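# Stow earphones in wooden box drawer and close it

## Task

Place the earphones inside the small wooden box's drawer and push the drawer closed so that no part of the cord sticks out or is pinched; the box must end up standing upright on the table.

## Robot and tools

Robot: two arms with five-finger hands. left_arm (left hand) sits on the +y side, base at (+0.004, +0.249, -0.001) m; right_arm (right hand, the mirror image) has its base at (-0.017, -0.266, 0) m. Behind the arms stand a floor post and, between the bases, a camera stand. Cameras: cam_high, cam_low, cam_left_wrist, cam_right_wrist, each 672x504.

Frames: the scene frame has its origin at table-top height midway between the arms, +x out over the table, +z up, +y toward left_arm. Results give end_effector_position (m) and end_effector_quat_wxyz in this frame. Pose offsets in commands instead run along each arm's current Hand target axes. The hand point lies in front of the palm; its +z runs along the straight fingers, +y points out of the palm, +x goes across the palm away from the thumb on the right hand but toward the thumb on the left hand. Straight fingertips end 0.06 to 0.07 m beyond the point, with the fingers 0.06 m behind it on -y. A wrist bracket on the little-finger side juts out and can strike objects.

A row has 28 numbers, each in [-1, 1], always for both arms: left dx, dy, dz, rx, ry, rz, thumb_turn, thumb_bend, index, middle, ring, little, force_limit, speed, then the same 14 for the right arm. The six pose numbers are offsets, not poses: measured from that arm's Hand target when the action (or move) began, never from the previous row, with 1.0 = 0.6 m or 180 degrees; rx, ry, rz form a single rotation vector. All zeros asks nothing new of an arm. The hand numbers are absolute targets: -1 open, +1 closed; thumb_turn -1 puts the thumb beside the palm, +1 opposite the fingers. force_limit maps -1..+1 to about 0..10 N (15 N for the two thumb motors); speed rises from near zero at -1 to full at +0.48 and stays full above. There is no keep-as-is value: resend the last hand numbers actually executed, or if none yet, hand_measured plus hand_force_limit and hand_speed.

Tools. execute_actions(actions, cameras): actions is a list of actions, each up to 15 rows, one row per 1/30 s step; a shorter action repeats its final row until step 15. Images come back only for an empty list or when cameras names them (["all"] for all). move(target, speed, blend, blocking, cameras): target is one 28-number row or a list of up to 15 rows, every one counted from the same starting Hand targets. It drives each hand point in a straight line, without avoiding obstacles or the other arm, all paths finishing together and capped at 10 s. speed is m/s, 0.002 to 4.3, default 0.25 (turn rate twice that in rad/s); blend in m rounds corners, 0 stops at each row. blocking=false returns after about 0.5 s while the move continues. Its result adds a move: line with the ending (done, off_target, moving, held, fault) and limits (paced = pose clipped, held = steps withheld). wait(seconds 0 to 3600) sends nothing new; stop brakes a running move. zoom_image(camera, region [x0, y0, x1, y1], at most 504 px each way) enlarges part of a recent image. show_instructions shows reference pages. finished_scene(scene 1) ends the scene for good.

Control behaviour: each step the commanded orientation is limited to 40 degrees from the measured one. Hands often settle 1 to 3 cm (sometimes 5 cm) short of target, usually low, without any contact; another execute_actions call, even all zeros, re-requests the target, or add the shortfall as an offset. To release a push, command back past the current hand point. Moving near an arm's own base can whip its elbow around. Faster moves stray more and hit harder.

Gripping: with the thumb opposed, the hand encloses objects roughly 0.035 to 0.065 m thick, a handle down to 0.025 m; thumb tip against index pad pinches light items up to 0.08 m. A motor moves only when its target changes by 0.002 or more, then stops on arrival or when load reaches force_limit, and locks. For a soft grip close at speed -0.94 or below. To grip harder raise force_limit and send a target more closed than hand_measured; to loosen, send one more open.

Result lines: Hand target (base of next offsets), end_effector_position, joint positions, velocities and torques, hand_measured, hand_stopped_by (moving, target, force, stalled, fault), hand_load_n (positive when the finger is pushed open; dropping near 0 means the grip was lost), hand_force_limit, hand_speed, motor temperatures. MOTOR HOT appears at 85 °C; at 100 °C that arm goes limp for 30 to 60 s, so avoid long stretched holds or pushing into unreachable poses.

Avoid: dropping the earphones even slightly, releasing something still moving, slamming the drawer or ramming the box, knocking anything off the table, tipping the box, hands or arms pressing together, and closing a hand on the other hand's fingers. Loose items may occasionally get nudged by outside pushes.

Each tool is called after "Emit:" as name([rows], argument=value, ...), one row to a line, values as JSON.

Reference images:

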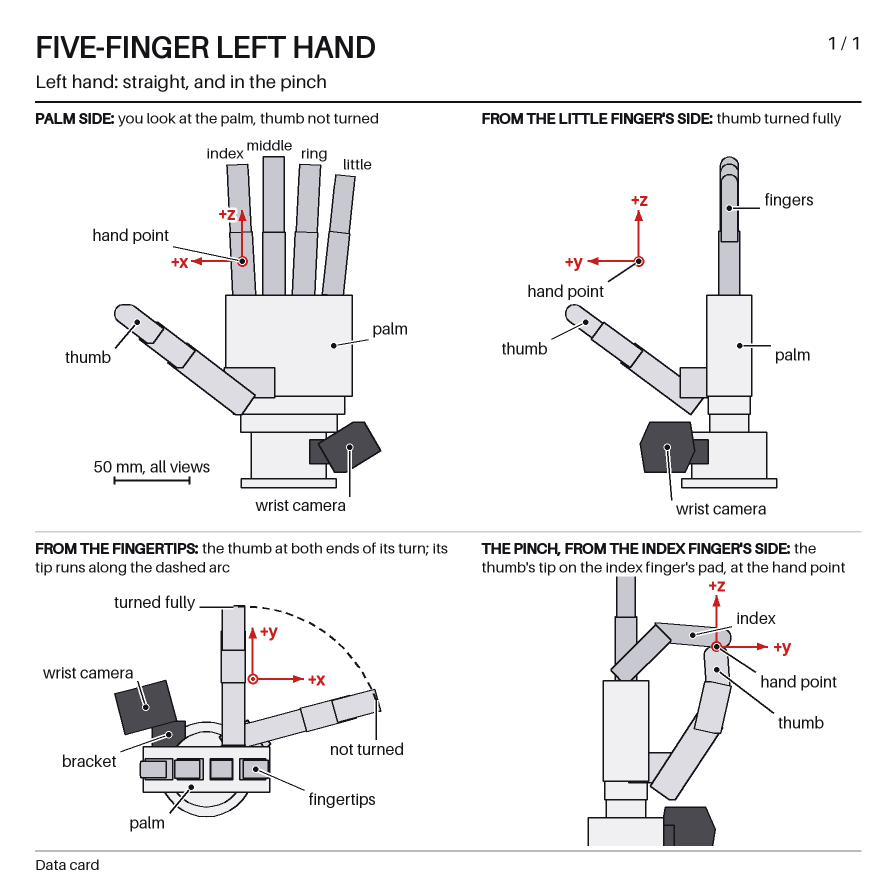

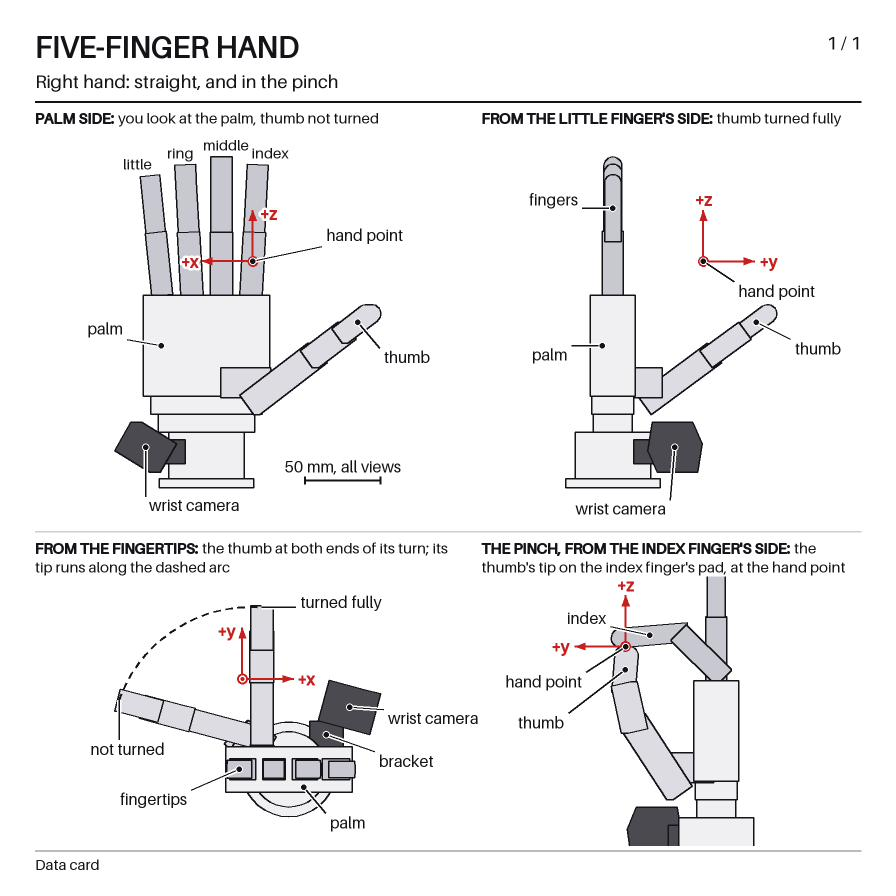

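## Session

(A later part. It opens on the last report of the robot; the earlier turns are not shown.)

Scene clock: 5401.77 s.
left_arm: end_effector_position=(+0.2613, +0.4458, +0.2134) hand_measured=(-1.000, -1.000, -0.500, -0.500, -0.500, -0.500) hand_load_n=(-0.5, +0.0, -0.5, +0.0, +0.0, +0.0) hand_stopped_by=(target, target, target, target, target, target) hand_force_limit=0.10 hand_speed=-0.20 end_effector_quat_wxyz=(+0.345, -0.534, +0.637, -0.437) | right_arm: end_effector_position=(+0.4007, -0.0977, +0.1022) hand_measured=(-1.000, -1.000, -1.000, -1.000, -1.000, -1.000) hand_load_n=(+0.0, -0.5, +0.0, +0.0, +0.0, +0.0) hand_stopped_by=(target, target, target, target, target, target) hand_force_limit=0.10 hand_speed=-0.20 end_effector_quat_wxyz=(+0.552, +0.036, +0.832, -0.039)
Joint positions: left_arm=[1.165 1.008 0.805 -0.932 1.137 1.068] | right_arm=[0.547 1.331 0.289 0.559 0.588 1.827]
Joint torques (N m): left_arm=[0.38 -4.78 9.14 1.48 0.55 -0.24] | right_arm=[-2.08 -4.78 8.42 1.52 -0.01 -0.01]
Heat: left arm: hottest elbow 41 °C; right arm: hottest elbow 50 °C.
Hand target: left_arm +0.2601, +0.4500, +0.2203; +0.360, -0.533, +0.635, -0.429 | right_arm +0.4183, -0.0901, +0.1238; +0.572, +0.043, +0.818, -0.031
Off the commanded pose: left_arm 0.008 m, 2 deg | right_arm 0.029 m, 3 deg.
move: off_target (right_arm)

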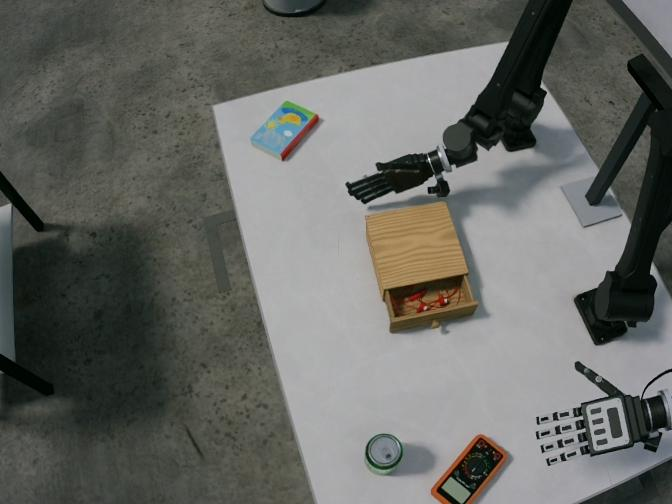

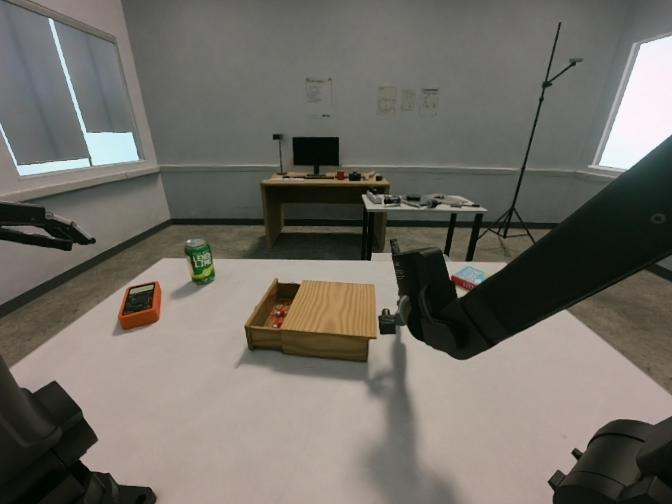

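Emit:
move(target=[0,0,0,0,0,0,-1,-1,-0.5,-0.5,-0.5,-0.5,0.1,-0.2,0.0445,-0.0228,-0.0933,0,0,0,-1,-1,-1,-1,-1,-1,0.1,-0.2], speed=0.1, cameras=["cam_high"])

Emit:
zoom_image(camera="cam_high", region=[340, 120, 520, 260])

Scene clock: 5417.07 s.
left_arm: end_effector_position=(+0.2613, +0.4458, +0.2134) hand_measured=(-1.000, -1.000, -0.500, -0.500, -0.500, -0.500) hand_load_n=(+0.0, +0.0, -0.5, +0.0, +0.0, +0.0) hand_stopped_by=(target, target, target, target, target, target) hand_force_limit=0.10 hand_speed=-0.20 end_effector_quat_wxyz=(+0.345, -0.534, +0.637, -0.437) | right_arm: end_effector_position=(+0.3550, -0.1023, +0.1073) hand_measured=(-1.000, -1.000, -1.000, -1.000, -1.000, -1.000) hand_load_n=(+0.0, +0.0, +0.0, +0.0, +0.0, +0.0) hand_stopped_by=(target, target, target, target, target, target) hand_force_limit=0.10 hand_speed=-0.20 end_effector_quat_wxyz=(+0.564, +0.036, +0.824, -0.043)
Joint positions: left_arm=[1.165 1.008 0.805 -0.932 1.137 1.068] | right_arm=[0.644 1.193 0.185 0.525 0.687 1.86]
Joint torques (N m): left_arm=[1.55 -4.19 9.29 1.46 0.52 -0.22] | right_arm=[-0.32 -4.95 6.01 0.57 0.35 0.29]
Motor temperatures (°C): left_arm=[23 27 41 25 28 23] | right_arm=[25 29 49 27 28 25]
Heat: left arm: hottest elbow 41 °C; right arm: hottest elbow 49 °C.
Hand target: left_arm +0.2601, +0.4500, +0.2203; +0.360, -0.533, +0.635, -0.429 | right_arm +0.3554, -0.0972, +0.1179; +0.572, +0.043, +0.818, -0.031
Off the commanded pose: left_arm 0.008 m, 2 deg | right_arm 0.012 m, 2 deg.
move: off_target (right_arm)

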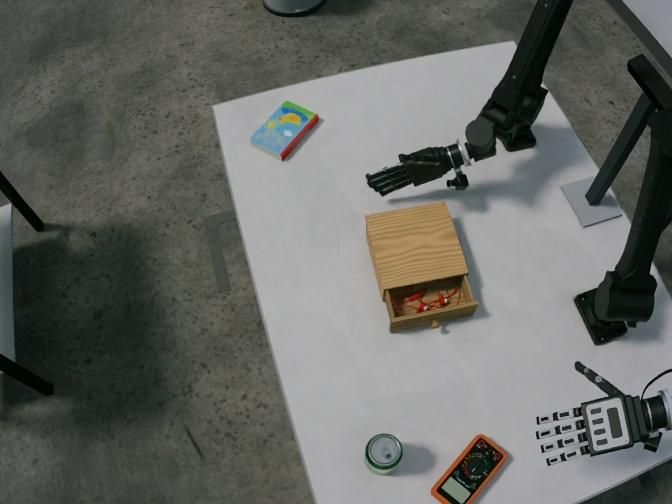

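Scaled by 2.800 from the camera's image (finer frame: 960x720).

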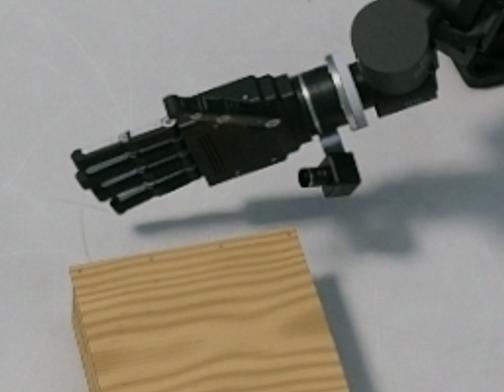

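Emit:
move(target=[0,0,0,0,0,0,-1,-1,-0.5,-0.5,-0.5,-0.5,0.1,-0.2,0.0133,0.0475,-0.022,0,0,0,-1,-1,-1,-1,-1,-1,0.1,-0.2], speed=0.06, cameras=["cam_high","cam_low"])

Emit:
zoom_image(camera="cam_high", region=[340, 120, 520, 260])

Emit:
zoom_image(camera="cam_low", region=[300, 230, 480, 380])

Scene clock: 5438.67 s.
left_arm: end_effector_position=(+0.2613, +0.4458, +0.2134) hand_measured=(-1.000, -1.000, -0.500, -0.500, -0.500, -0.500) hand_load_n=(-0.5, +0.0, +0.0, +0.0, +0.0, +0.0) hand_stopped_by=(target, target, target, target, target, target) hand_force_limit=0.10 hand_speed=-0.20 end_effector_quat_wxyz=(+0.345, -0.534, +0.637, -0.437) | right_arm: end_effector_position=(+0.3343, -0.0804, +0.0997) hand_measured=(-1.000, -1.000, -1.000, -1.000, -1.000, -1.000) hand_load_n=(+0.0, +0.0, +0.0, +0.0, +0.0, +0.0) hand_stopped_by=(target, target, target, target, target, target) hand_force_limit=0.10 hand_speed=-0.20 end_effector_quat_wxyz=(+0.563, +0.033, +0.825, -0.045)
Joint positions: left_arm=[1.165 1.008 0.805 -0.932 1.137 1.068] | right_arm=[0.784 1.208 0.185 0.471 0.808 1.949]
Joint torques (N m): left_arm=[0.62 -4.42 9.16 1.54 0.51 -0.24] | right_arm=[-0.38 -3.31 8.08 0.49 0.46 0.29]
Heat: left arm: hottest elbow 41 °C; right arm: hottest elbow 49 °C.
Hand target: left_arm +0.2601, +0.4500, +0.2203; +0.360, -0.533, +0.635, -0.429 | right_arm +0.3434, -0.0673, +0.1149; +0.572, +0.043, +0.818, -0.031
Off the commanded pose: left_arm 0.008 m, 2 deg | right_arm 0.022 m, 2 deg.
move: off_target (right_arm)

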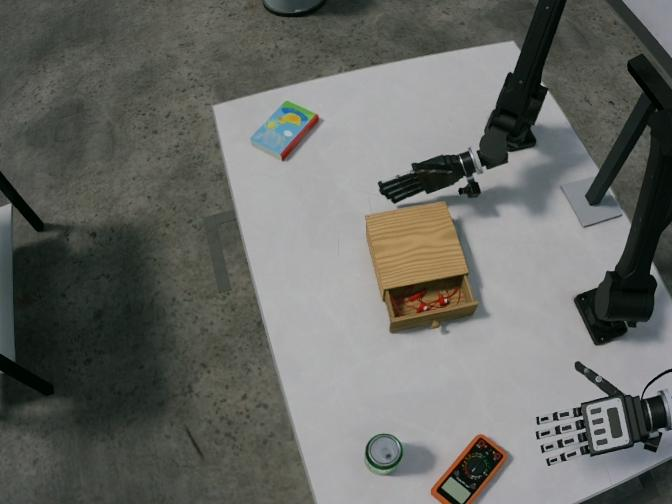

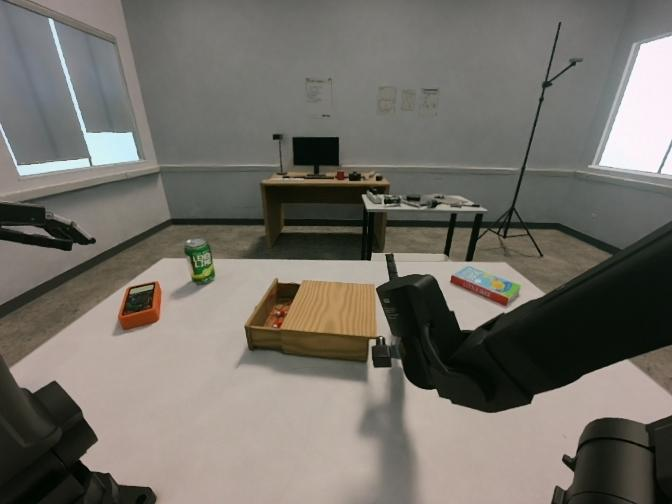

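Scaled by 2.800 from the camera's image (finer frame: 960x720).

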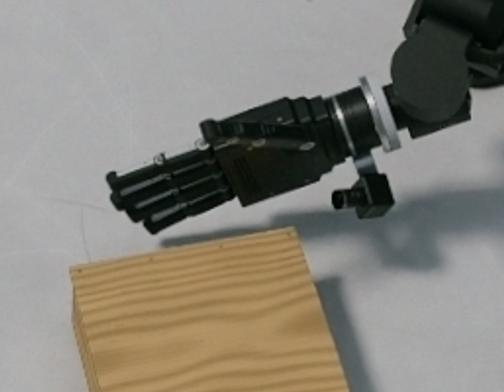

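Scaled by 2.800 from the camera's image (finer frame: 960x720).

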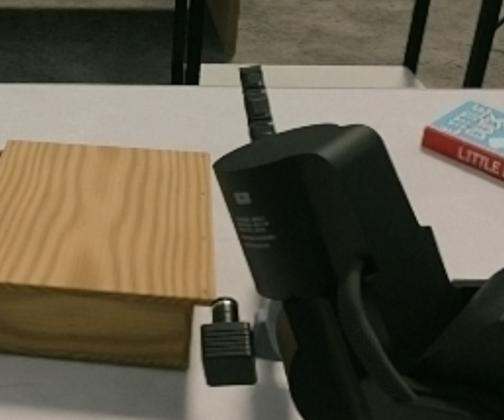

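Emit:
move(target=[0,0,0,0,0,0,-1,-1,-0.5,-0.5,-0.5,-0.5,0.1,-0.2,0,0.042,0.0005,0,0,0,-1,-1,-1,-1,-1,-1,0.1,-0.2], speed=0.05, cameras=["cam_high","cam_low"])

Emit:
zoom_image(camera="cam_high", region=[340, 120, 520, 260])

Emit:
zoom_image(camera="cam_low", region=[300, 230, 480, 380])

Scene clock: 5462.80 s.
left_arm: end_effector_position=(+0.2613, +0.4458, +0.2134) hand_measured=(-1.000, -1.000, -0.500, -0.500, -0.500, -0.500) hand_load_n=(+0.0, +0.0, +0.0, +0.0, +0.0, +0.0) hand_stopped_by=(target, target, target, target, target, target) hand_force_limit=0.10 hand_speed=-0.20 end_effector_quat_wxyz=(+0.345, -0.534, +0.637, -0.437) | right_arm: end_effector_position=(+0.3364, -0.0578, +0.0976) hand_measured=(-1.000, -1.000, -1.000, -1.000, -1.000, -1.000) hand_load_n=(+0.0, +0.0, +0.5, +0.0, +0.0, +0.0) hand_stopped_by=(target, target, target, target, target, target) hand_force_limit=0.10 hand_speed=-0.20 end_effector_quat_wxyz=(+0.563, +0.026, +0.825, -0.048)
Joint positions: left_arm=[1.165 1.008 0.805 -0.932 1.137 1.068] | right_arm=[0.843 1.271 0.231 0.456 0.855 1.981]
Joint torques (N m): left_arm=[0.56 -4.54 9.25 1.62 0.5 -0.24] | right_arm=[-0.26 -3.9 8.25 0.68 0.51 0.3]
Heat: left arm: hottest elbow 41 °C; right arm: hottest elbow 50 °C.
Hand target: left_arm +0.2601, +0.4500, +0.2203; +0.360, -0.533, +0.635, -0.429 | right_arm +0.3463, -0.0422, +0.1148; +0.572, +0.043, +0.818, -0.031
Off the commanded pose: left_arm 0.008 m, 2 deg | right_arm 0.025 m, 3 deg.
joint sent to its limit (right arm) — joint 6 (wrist roll), upper limit. The joint targets are off in position, not in orientation.
move: off_target (right_arm)

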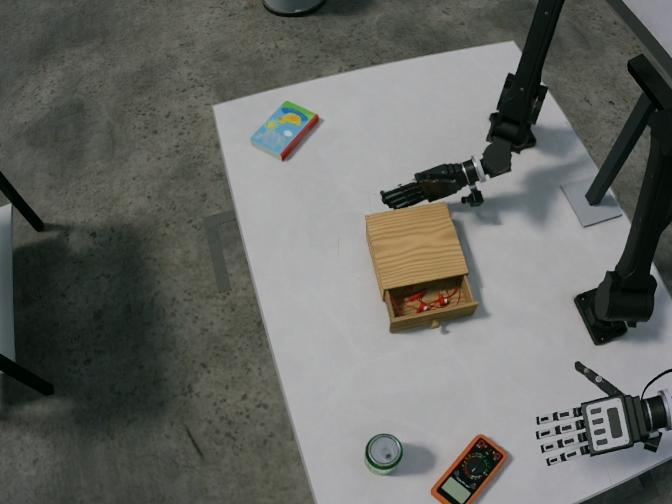

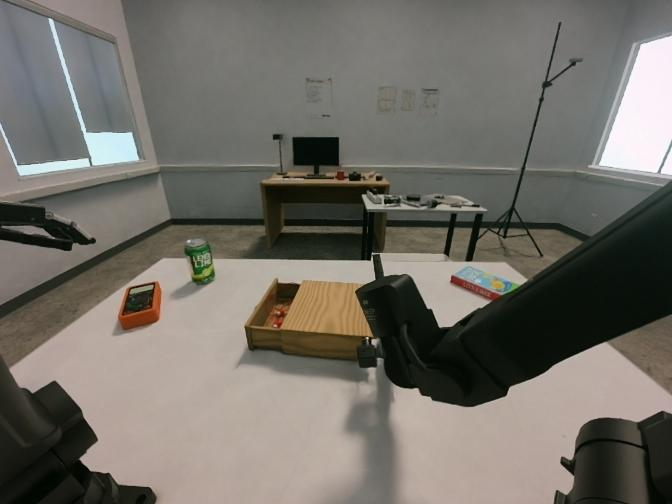

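Scaled by 2.800 from the camera's image (finer frame: 960x720).

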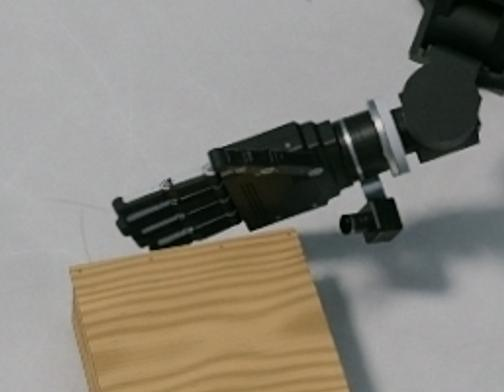

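Scaled by 2.800 from the camera's image (finer frame: 960x720).

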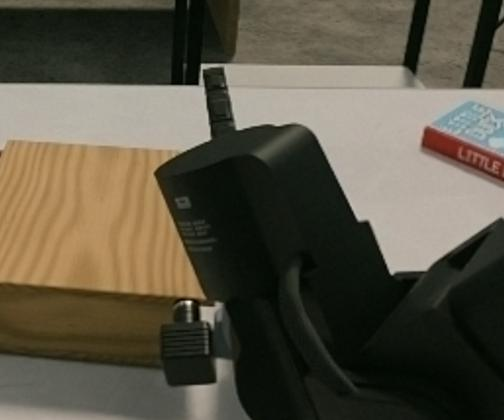

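Emit:
move(target=[0.2708,-0.0718,0.1777,0.0244,-0.0076,-0.5075,-1,-1,-1,-1,-1,-1,0.1,-0.2,0,0,0,0,0,0,-1,-1,-1,-1,-1,-1,0.1,-0.2], speed=0.2, cameras=["cam_high","cam_low","cam_left_wrist"])

Scene clock: 5490.83 s.
left_arm: end_effector_position=(+0.3433, +0.2708, +0.2089) hand_measured=(-1.000, -1.000, -1.000, -1.000, -1.000, -1.000) hand_load_n=(-0.5, -0.5, +0.0, +0.0, +0.0, +0.0) hand_stopped_by=(target, target, target, target, target, target) hand_force_limit=0.10 hand_speed=-0.20 end_effector_quat_wxyz=(+0.035, +0.828, -0.042, +0.557) | right_arm: end_effector_position=(+0.3364, -0.0578, +0.0976) hand_measured=(-1.000, -1.000, -1.000, -1.000, -1.000, -1.000) hand_load_n=(+0.0, +0.0, +0.0, +0.0, +0.0, +0.0) hand_stopped_by=(target, target, target, target, target, target) hand_force_limit=0.10 hand_speed=-0.20 end_effector_quat_wxyz=(+0.563, +0.026, +0.825, -0.048)
Joint positions: left_arm=[0.579 0.642 0.312 -0.158 0.64 -1.276] | right_arm=[0.843 1.271 0.231 0.456 0.855 1.981]
Joint torques (N m): left_arm=[-0.67 -0.09 9.65 2.73 0 -0.25] | right_arm=[-0.38 -3.9 8.27 0.68 0.5 0.3]
Heat: left arm: hottest elbow 41 °C; right arm: hottest elbow 50 °C.
Hand target: left_arm +0.3451, +0.2701, +0.2204; +0.030, +0.818, -0.044, +0.573 | right_arm +0.3463, -0.0422, +0.1148; +0.572, +0.043, +0.818, -0.031
Off the commanded pose: left_arm 0.012 m, 2 deg | right_arm 0.025 m, 3 deg.
joint sent to its limit (right arm) — joint 6 (wrist roll), upper limit. The joint targets are off in position, not in orientation.
move: off_target (left_arm)
cam_left_wrist: T_world_to_cam=[[0.18669, 0.95232, 0.24131, -0.37435], [-0.22606, -0.19739, 0.9539, -0.07483], [0.95606, -0.23263, 0.17843, -0.18835]] pos_world=[0.23305, 0.29792, 0.19532]

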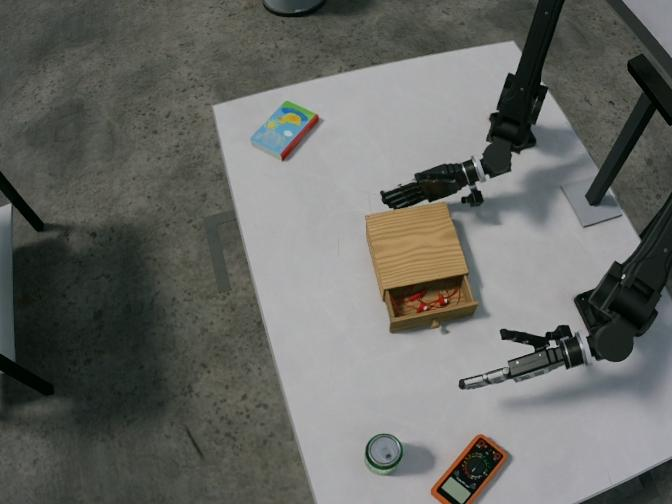

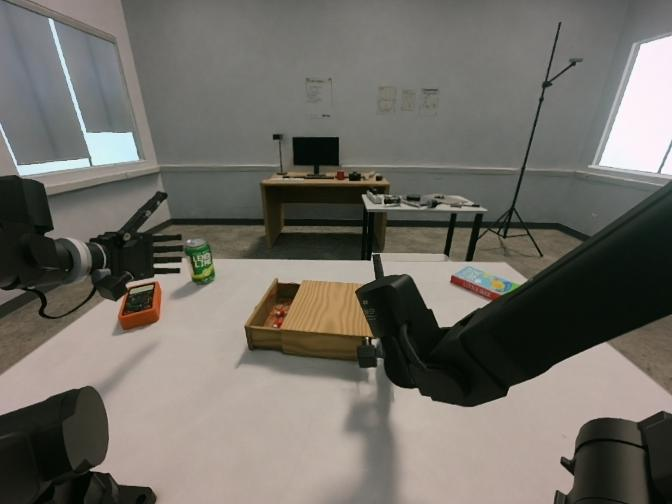

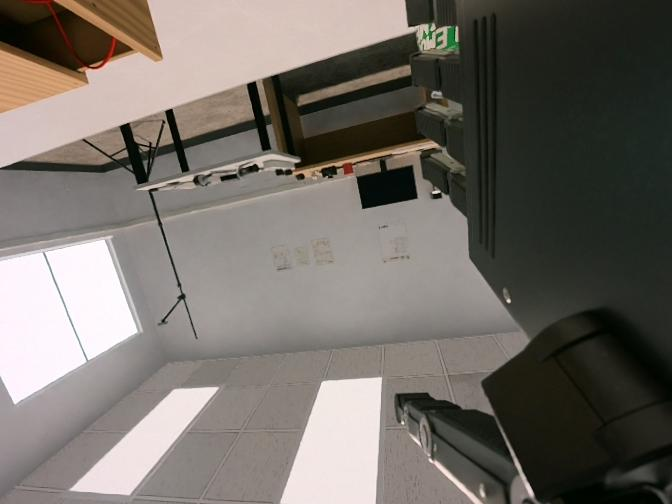

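Emit:
move(target=[-0.1413,0.1338,0.138,0,0,0,-1,-1,-1,-1,-1,-1,0.1,-0.2,0,0,0,0,0,0,-1,-1,-1,-1,-1,-1,0.1,-0.2], speed=0.12, cameras=["cam_high","cam_low","cam_left_wrist"])

Emit:
zoom_image(camera="cam_high", region=[370, 240, 550, 390])

Emit:
zoom_image(camera="cam_low", region=[150, 220, 330, 370])

Scene clock: 5503.07 s.
left_arm: end_effector_position=(+0.3830, +0.1868, +0.1062) hand_measured=(-1.000, -1.000, -1.000, -1.000, -1.000, -1.000) hand_load_n=(+0.0, +0.0, +0.0, +0.0, +0.0, +0.0) hand_stopped_by=(target, target, target, target, target, target) hand_force_limit=0.10 hand_speed=-0.20 end_effector_quat_wxyz=(+0.024, +0.825, -0.049, +0.563) | right_arm: end_effector_position=(+0.3364, -0.0578, +0.0976) hand_measured=(-1.000, -1.000, -1.000, -1.000, -1.000, -1.000) hand_load_n=(-0.5, +0.0, +0.0, +0.5, +0.0, +0.0) hand_stopped_by=(target, target, target, target, target, target) hand_force_limit=0.10 hand_speed=-0.20 end_effector_quat_wxyz=(+0.563, +0.026, +0.825, -0.048)
Joint positions: left_arm=[0.084 1.143 0.122 0.641 0.18 -1.483] | right_arm=[0.843 1.271 0.231 0.456 0.855 1.981]
Joint torques (N m): left_arm=[-0.09 -1.44 6.11 2.84 -0.18 -0.27] | right_arm=[-0.44 -3.84 8.27 0.69 0.5 0.3]
Heat: left arm: hottest elbow 43 °C; right arm: hottest elbow 50 °C.
Hand target: left_arm +0.3851, +0.1851, +0.1124; +0.030, +0.818, -0.044, +0.573 | right_arm +0.3463, -0.0422, +0.1148; +0.572, +0.043, +0.818, -0.031
Off the commanded pose: left_arm 0.007 m, 2 deg | right_arm 0.025 m, 3 deg.
joint sent to its limit (right arm) — joint 6 (wrist roll), upper limit. The joint targets are off in position, not in orientation.
move: done
cam_left_wrist: T_world_to_cam=[[0.18216, 0.94613, 0.26768, -0.27695], [-0.23922, -0.22141, 0.94538, 0.02598], [0.95372, -0.23625, 0.186, -0.22677]] pos_world=[0.27294, 0.21421, 0.09175]

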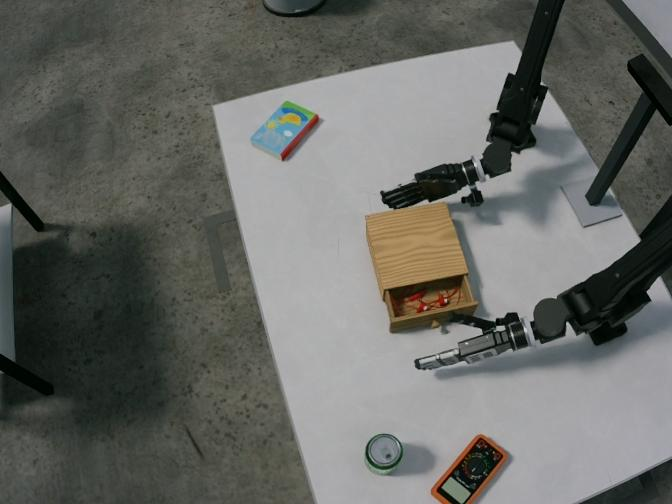

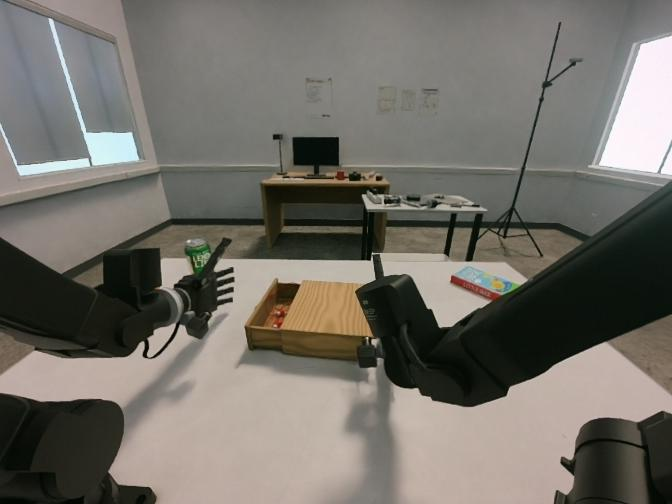

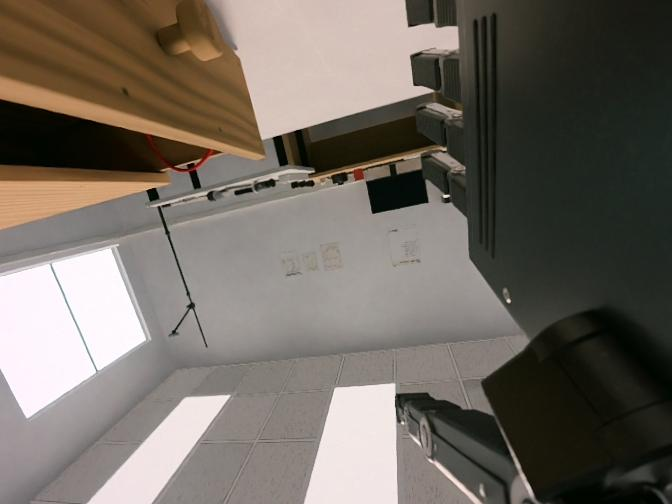

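Scaled by 2.800 from the camera's image (finer frame: 960x720).

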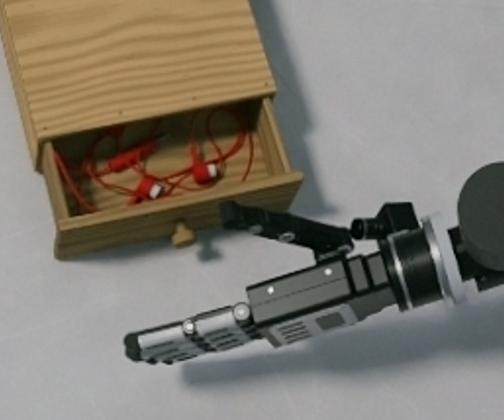

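Scaled by 2.800 from the camera's image (finer frame: 960x720).

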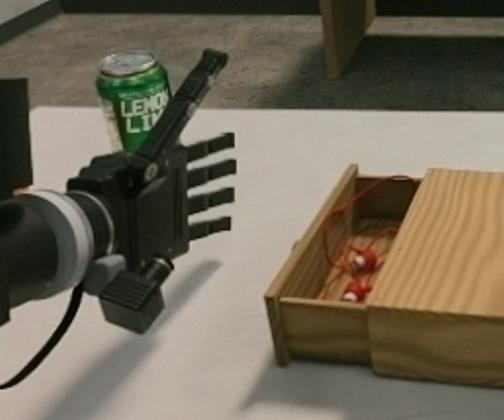

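Emit:
move(target=[0.0048,0.1325,0.0133,0,0,0,-1,-1,-1,-1,-1,-1,0.1,-0.2,0,0,0,0,0,0,-1,-1,-1,-1,-1,-1,0.1,-0.2], speed=0.05, cameras=["cam_high","cam_low","cam_left_wrist"])

Emit:
zoom_image(camera="cam_high", region=[350, 190, 530, 350])

Emit:
zoom_image(camera="cam_low", region=[200, 240, 400, 370])

Scene clock: 5519.13 s.
left_arm: end_effector_position=(+0.3759, +0.1135, +0.0954) hand_measured=(-1.000, -1.000, -1.000, -1.000, -1.000, -1.000) hand_load_n=(+0.0, +0.0, +0.0, +0.0, +0.0, +0.0) hand_stopped_by=(target, target, target, target, target, target) hand_force_limit=0.10 hand_speed=-0.20 end_effector_quat_wxyz=(+0.016, +0.831, -0.050, +0.554) | right_arm: end_effector_position=(+0.3364, -0.0578, +0.0976) hand_measured=(-1.000, -1.000, -1.000, -1.000, -1.000, -1.000) hand_load_n=(+0.0, +0.0, +0.0, +0.0, +0.0, +0.0) hand_stopped_by=(target, target, target, target, target, target) hand_force_limit=0.10 hand_speed=-0.20 end_effector_quat_wxyz=(+0.563, +0.026, +0.825, -0.048)
Joint positions: left_arm=[-0.306 1.183 0.122 0.658 -0.193 -1.621] | right_arm=[0.843 1.271 0.231 0.456 0.855 1.981]
Joint torques (N m): left_arm=[-1.14 -1.79 7.87 2.88 -0.27 -0.28] | right_arm=[-0.38 -3.9 8.25 0.68 0.51 0.29]
Heat: left arm: hottest elbow 42 °C; right arm: hottest elbow 51 °C.
Hand target: left_arm +0.3851, +0.1051, +0.1123; +0.030, +0.818, -0.044, +0.573 | right_arm +0.3463, -0.0422, +0.1148; +0.572, +0.043, +0.818, -0.031
Off the commanded pose: left_arm 0.021 m, 3 deg | right_arm 0.025 m, 3 deg.
joint sent to its limit (right arm) — joint 6 (wrist roll), upper limit. The joint targets are off in position, not in orientation.
move: off_target (left_arm)
cam_left_wrist: T_world_to_cam=[[0.18071, 0.94311, 0.27907, -0.20365], [-0.21849, -0.23816, 0.94633, 0.01222], [0.95896, -0.23199, 0.16303, -0.23555]] pos_world=[0.26535, 0.14033, 0.08367]

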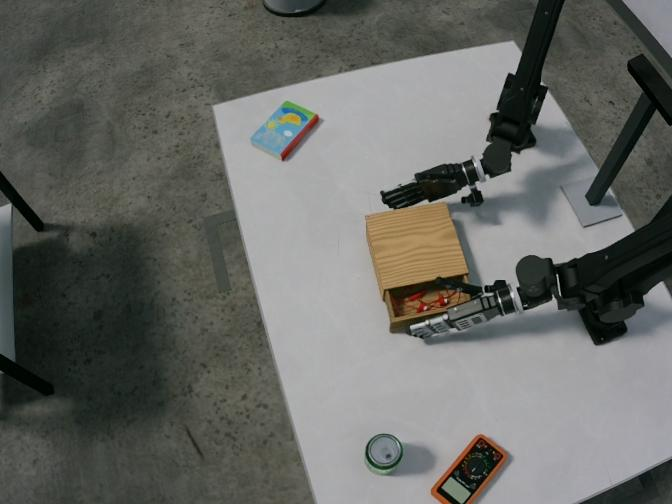

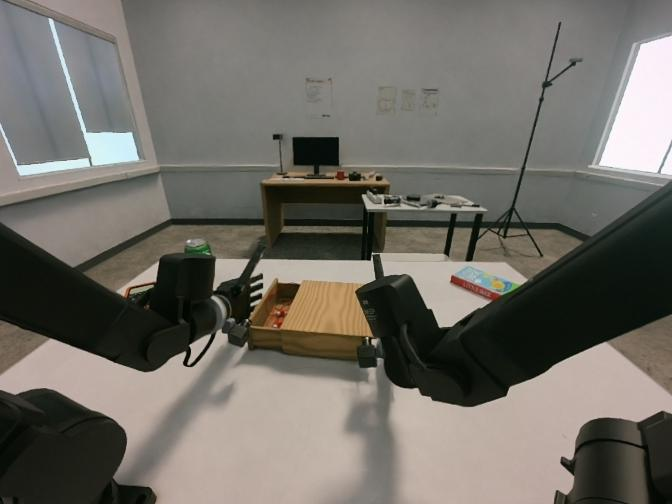

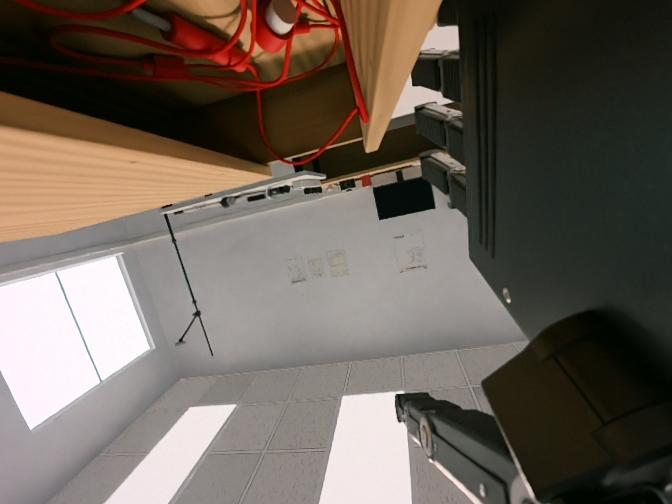

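Scaled by 2.800 from the camera's image (finer frame: 960x720).

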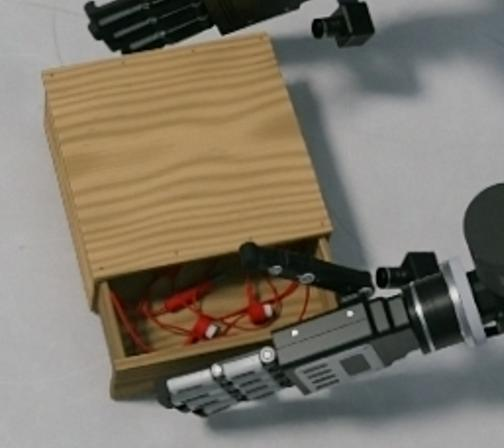

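Scaled by 2.520 from the camera's image (finer frame: 960x720).

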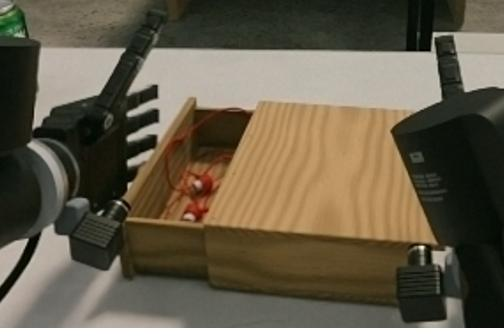

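Emit:
zoom_image(camera="cam_left_wrist", region=[220, 60, 420, 220])

Scaled by 2.520 from the camera's image (finer frame: 960x720).

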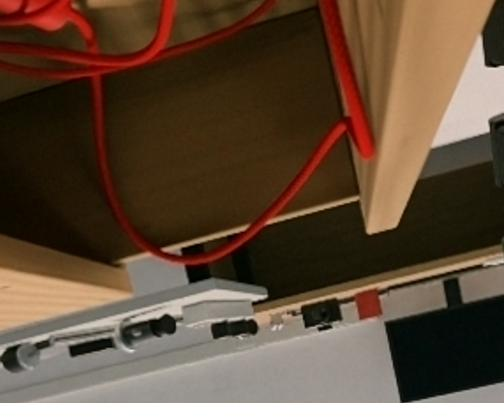

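Emit:
move([
  [-0.0054,-0.149,-0.015,0,0,0,-1,-1,-1,-1,-1,-1,0.1,-0.2,-0.0349,-0.0994,-0.0014,0,0,0,-1,-1,-1,-1,-1,-1,0.1,-0.2],
  [-0.0054,-0.149,-0.015,0,0,0,-1,-1,-1,-1,-1,-1,0.1,-0.2,-0.2183,-0.1343,-0.082,0.0215,-0.0229,-0.5,-1,-1,-1,-1,-1,-1,0.1,-0.2],
], speed=0.15, cameras=["cam_high","cam_left_wrist"])

Emit:
zoom_image(camera="cam_left_wrist", region=[0, 0, 300, 220])

Scene clock: 5578.63 s.
left_arm: end_effector_position=(+0.3805, +0.1908, +0.1009) hand_measured=(-1.000, -1.000, -1.000, -1.000, -1.000, -1.000) hand_load_n=(+0.0, +0.0, +0.0, +0.5, +0.0, +0.0) hand_stopped_by=(target, target, target, target, target, target) hand_force_limit=0.10 hand_speed=-0.20 end_effector_quat_wxyz=(+0.037, +0.829, -0.040, +0.557) | right_arm: end_effector_position=(+0.3284, -0.1314, +0.2169) hand_measured=(-1.000, -1.000, -1.000, -1.000, -1.000, -1.000) hand_load_n=(+0.0, +0.0, +0.0, +0.0, +0.0, +0.0) hand_stopped_by=(target, target, target, target, target, target) hand_force_limit=0.10 hand_speed=-0.20 end_effector_quat_wxyz=(-0.384, +0.545, -0.596, +0.448)
Joint positions: left_arm=[0.113 1.169 0.116 0.658 0.218 -1.499] | right_arm=[0.639 0.684 0.528 -0.253 0.702 0.24]
Joint torques (N m): left_arm=[1.14 -2.96 6.5 2.22 0.18 0.13] | right_arm=[-0.32 -1.85 13.6 0.57 0.29 -0.04]
Heat: left arm: hottest elbow 41 °C; right arm: hottest elbow 51 °C.
Hand target: left_arm +0.3851, +0.1951, +0.1124; +0.030, +0.818, -0.044, +0.573 | right_arm +0.3365, -0.1221, +0.2548; +0.408, -0.531, +0.589, -0.453
Off the commanded pose: left_arm 0.013 m, 2 deg | right_arm 0.040 m, 3 deg.
move: off_target (left_arm, right_arm)
cam_left_wrist: T_world_to_cam=[[0.18665, 0.95363, 0.23612, -0.27885], [-0.22488, -0.19249, 0.95518, 0.01941], [0.95634, -0.23138, 0.17853, -0.2236]] pos_world=[0.27025, 0.21792, 0.08722]

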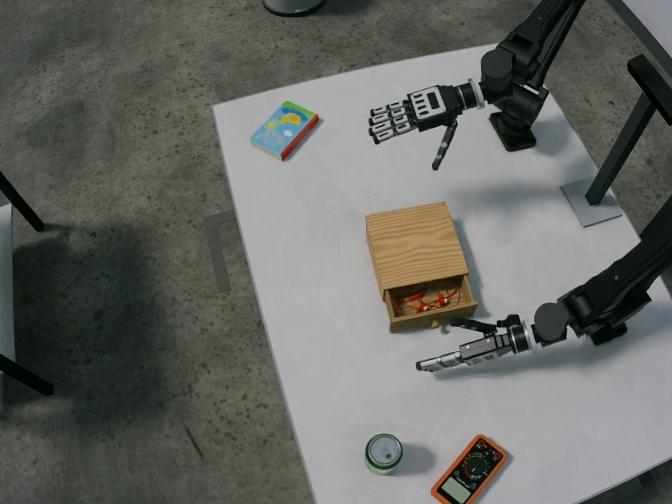

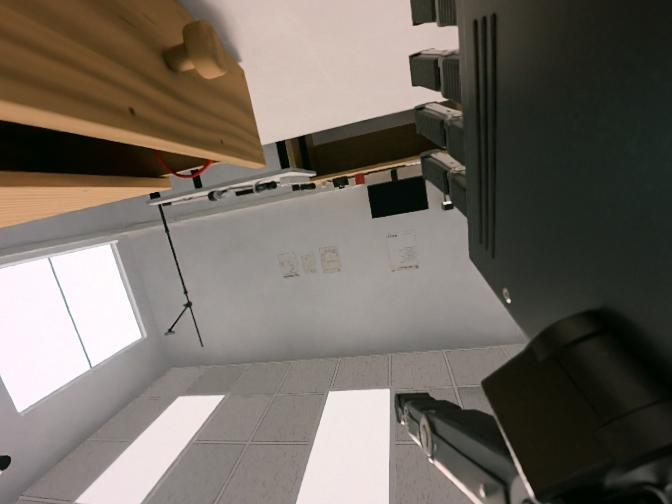

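Scaled by 1.680 from the camera's image (finer frame: 960x720).

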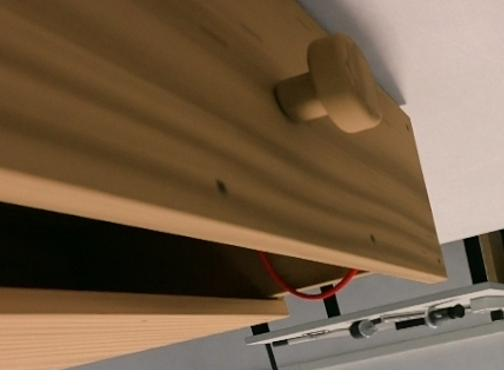

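Emit:
move([
  [0.0428,-0.116,-0.0288,0,0,0,-1,-1,-1,-1,-1,-1,0.1,-0.2,-0.251,0.009,-0.0015,0,-0.2415,-0.0647,-1,-1,-1,-1,-1,-1,0.1,-0.2],
  [0.0428,-0.116,-0.0288,0,0,0,-1,-1,-1,-1,-1,-1,0.1,-0.2,-0.3747,0.082,0.048,0,-0.483,-0.1294,-1,-1,-0.05,-1,-1,-1,0.1,-0.2],
], speed=0.2, blend=[0.03,0], cameras=["cam_high","cam_right_wrist","cam_low"])

Emit:
zoom_image(camera="cam_high", region=[350, 190, 530, 350])

Scene clock: 5600.90 s.
left_arm: end_effector_position=(+0.3685, +0.2531, +0.1157) hand_measured=(-1.000, -1.000, -1.000, -1.000, -1.000, -1.000) hand_load_n=(+0.0, +0.0, +0.0, +0.0, +0.0, +0.0) hand_stopped_by=(target, target, target, target, target, target) hand_force_limit=0.10 hand_speed=-0.20 end_effector_quat_wxyz=(+0.047, +0.834, -0.033, +0.549) | right_arm: end_effector_position=(+0.3567, +0.0924, +0.1742) hand_measured=(-1.000, -1.000, -0.050, -1.000, -1.000, -1.000) hand_load_n=(-0.5, +0.0, +0.0, +0.0, +0.0, +0.0) hand_stopped_by=(target, target, target, target, target, target) hand_force_limit=0.10 hand_speed=-0.20 end_effector_quat_wxyz=(-0.596, +0.800, -0.060, +0.013)
Joint positions: left_arm=[0.438 1.064 0.163 0.431 0.521 -1.368] | right_arm=[0.463 1.437 0.912 -0.003 -0.961 -0.393]
Joint torques (N m): left_arm=[0.5 -2.73 11.48 1.03 0.29 0.11] | right_arm=[-1.9 -9.11 12.07 0.38 -0.72 -0.03]
Motor temperatures (°C): left_arm=[23 27 41 25 27 23] | right_arm=[25 28 56 27 28 25]
Heat: left arm: hottest elbow 41 °C; right arm: hottest elbow 56 °C.
Hand target: left_arm +0.3851, +0.2650, +0.1425; +0.030, +0.818, -0.044, +0.573 | right_arm +0.3747, +0.0999, +0.1995; -0.607, +0.793, -0.041, +0.032
Off the commanded pose: left_arm 0.034 m, 4 deg | right_arm 0.032 m, 3 deg.
move: off_target (left_arm, right_arm); target 2's new numbers were sent with right_arm's hand 0.032 m and 3 deg from that target
cam_right_wrist: T_world_to_cam=[[0.17415, -0.27327, -0.94604, 0.13112], [-0.88553, -0.46368, -0.02907, 0.36278], [-0.43072, 0.84281, -0.32273, 0.24921]] pos_world=[0.40576, -0.00599, 0.21502]
Images, in order (width x height): cam_high 672x504, cam_low 672x504, cam_right_wrist 672x504.

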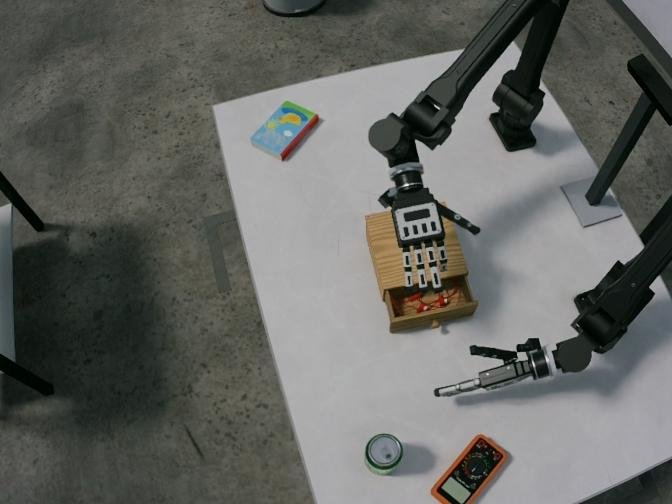

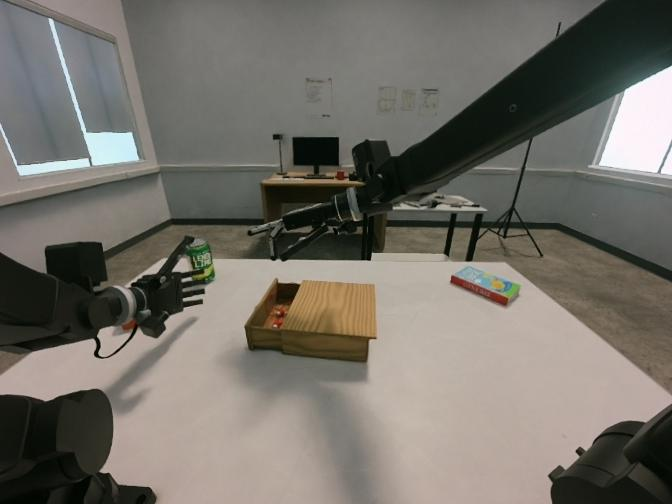

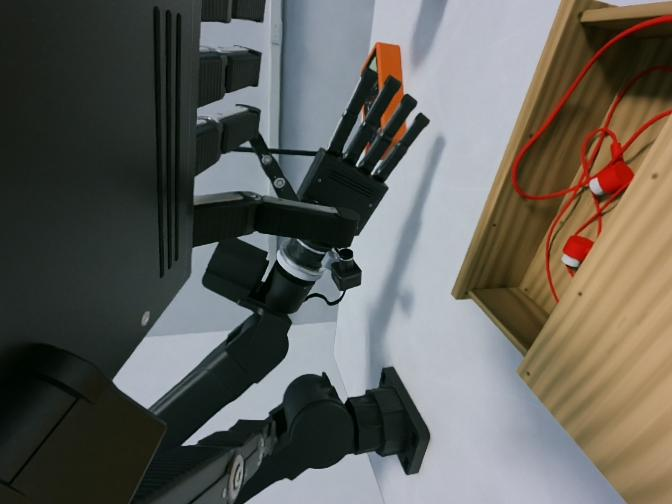

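Scaled by 2.800 from the camera's image (finer frame: 960x720).

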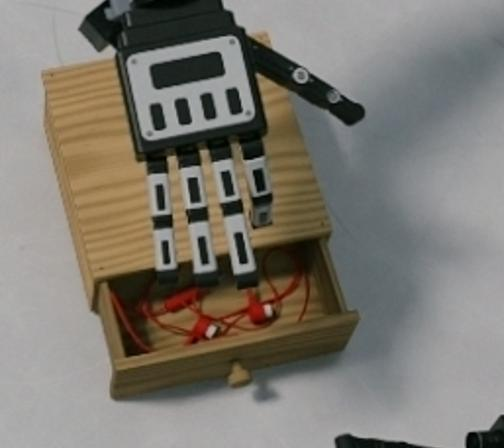

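Emit:
move(target=[0,0,0,0,0,0,-1,-1,-1,-1,-1,-1,0.1,-0.2,0.0203,0.107,0.0483,-0.0833,0,0,-1,-1,-0.05,-1,-1,-1,0.1,-0.2], speed=0.12, cameras=["cam_high","cam_right_wrist"])

Emit:
zoom_image(camera="cam_high", region=[350, 190, 530, 350])

Emit:
zoom_image(camera="cam_right_wrist", region=[320, 0, 672, 300])

Scene clock: 5649.50 s.
left_arm: end_effector_position=(+0.3685, +0.2531, +0.1157) hand_measured=(-1.000, -1.000, -1.000, -1.000, -1.000, -1.000) hand_load_n=(+0.0, +0.0, +0.0, +0.0, +0.0, +0.0) hand_stopped_by=(target, target, target, target, target, target) hand_force_limit=0.10 hand_speed=-0.20 end_effector_quat_wxyz=(+0.047, +0.834, -0.033, +0.549) | right_arm: end_effector_position=(+0.3730, +0.0940, +0.1073) hand_measured=(-1.000, -1.000, -0.050, -1.000, -1.000, -1.000) hand_load_n=(+0.0, +0.0, +0.0, +0.0, +0.0, +0.5) hand_stopped_by=(target, target, target, target, target, target) hand_force_limit=0.10 hand_speed=-0.20 end_effector_quat_wxyz=(-0.487, +0.871, -0.066, +0.009)
Joint positions: left_arm=[0.438 1.064 0.163 0.431 0.521 -1.368] | right_arm=[0.514 1.57 1.033 -0.299 -0.785 -0.606]
Joint torques (N m): left_arm=[0.97 -2.49 11.37 1.06 0.3 0.11] | right_arm=[0.15 -10.64 11.74 0.23 -0.49 -0.04]
Motor temperatures (°C): left_arm=[23 27 46 25 27 23] | right_arm=[25 29 54 26 28 25]
Heat: left arm: hottest elbow 46 °C; right arm: hottest elbow 54 °C.
Hand target: left_arm +0.3851, +0.2650, +0.1425; +0.030, +0.818, -0.044, +0.573 | right_arm +0.3880, +0.1099, +0.1300; -0.499, +0.865, -0.044, +0.026
Off the commanded pose: left_arm 0.034 m, 4 deg | right_arm 0.032 m, 3 deg.
move: off_target (right_arm)
cam_right_wrist: T_world_to_cam=[[0.14815, -0.50682, -0.84922, 0.0867], [-0.88411, -0.45267, 0.11592, 0.35893], [-0.44317, 0.73363, -0.51515, 0.26881]] pos_world=[0.42362, 0.00921, 0.1705]

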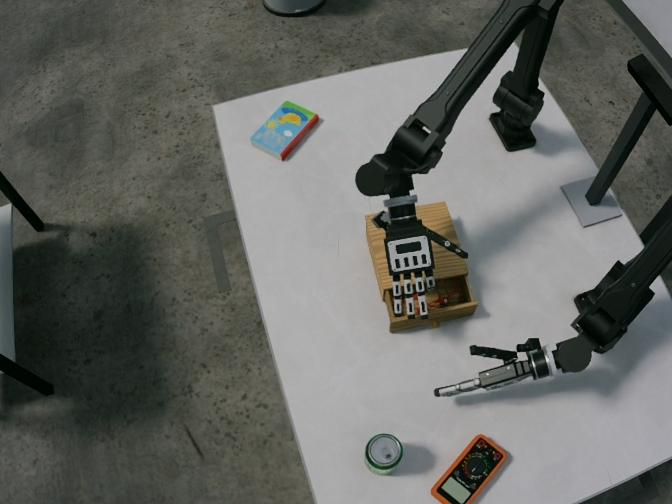

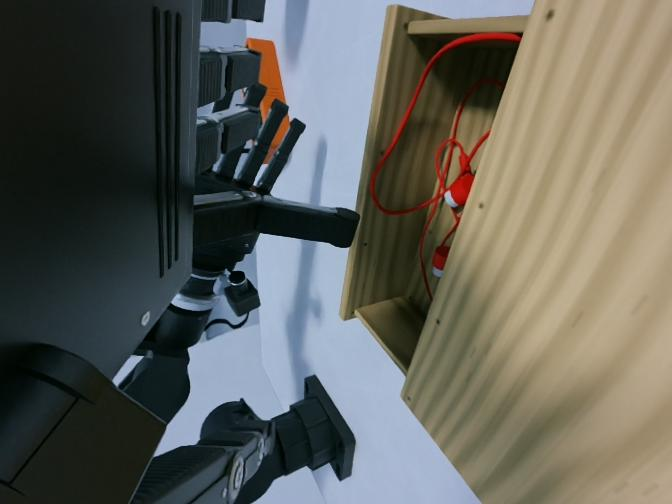

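Scaled by 2.800 from the camera's image (finer frame: 960x720).

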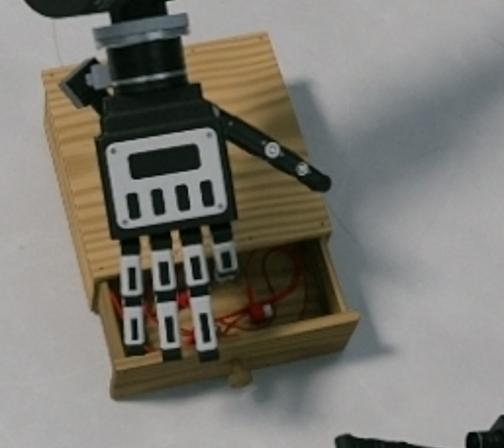

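Scaled by 1.432 from the camera's image (finer frame: 960x720).

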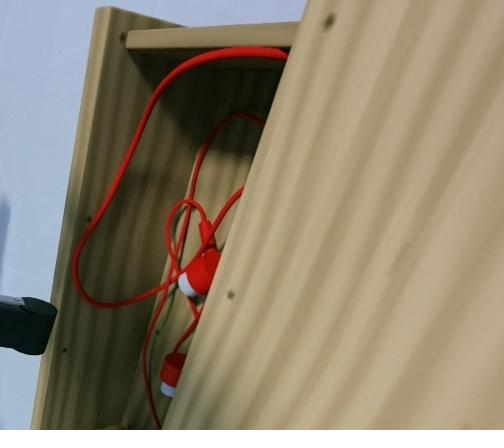

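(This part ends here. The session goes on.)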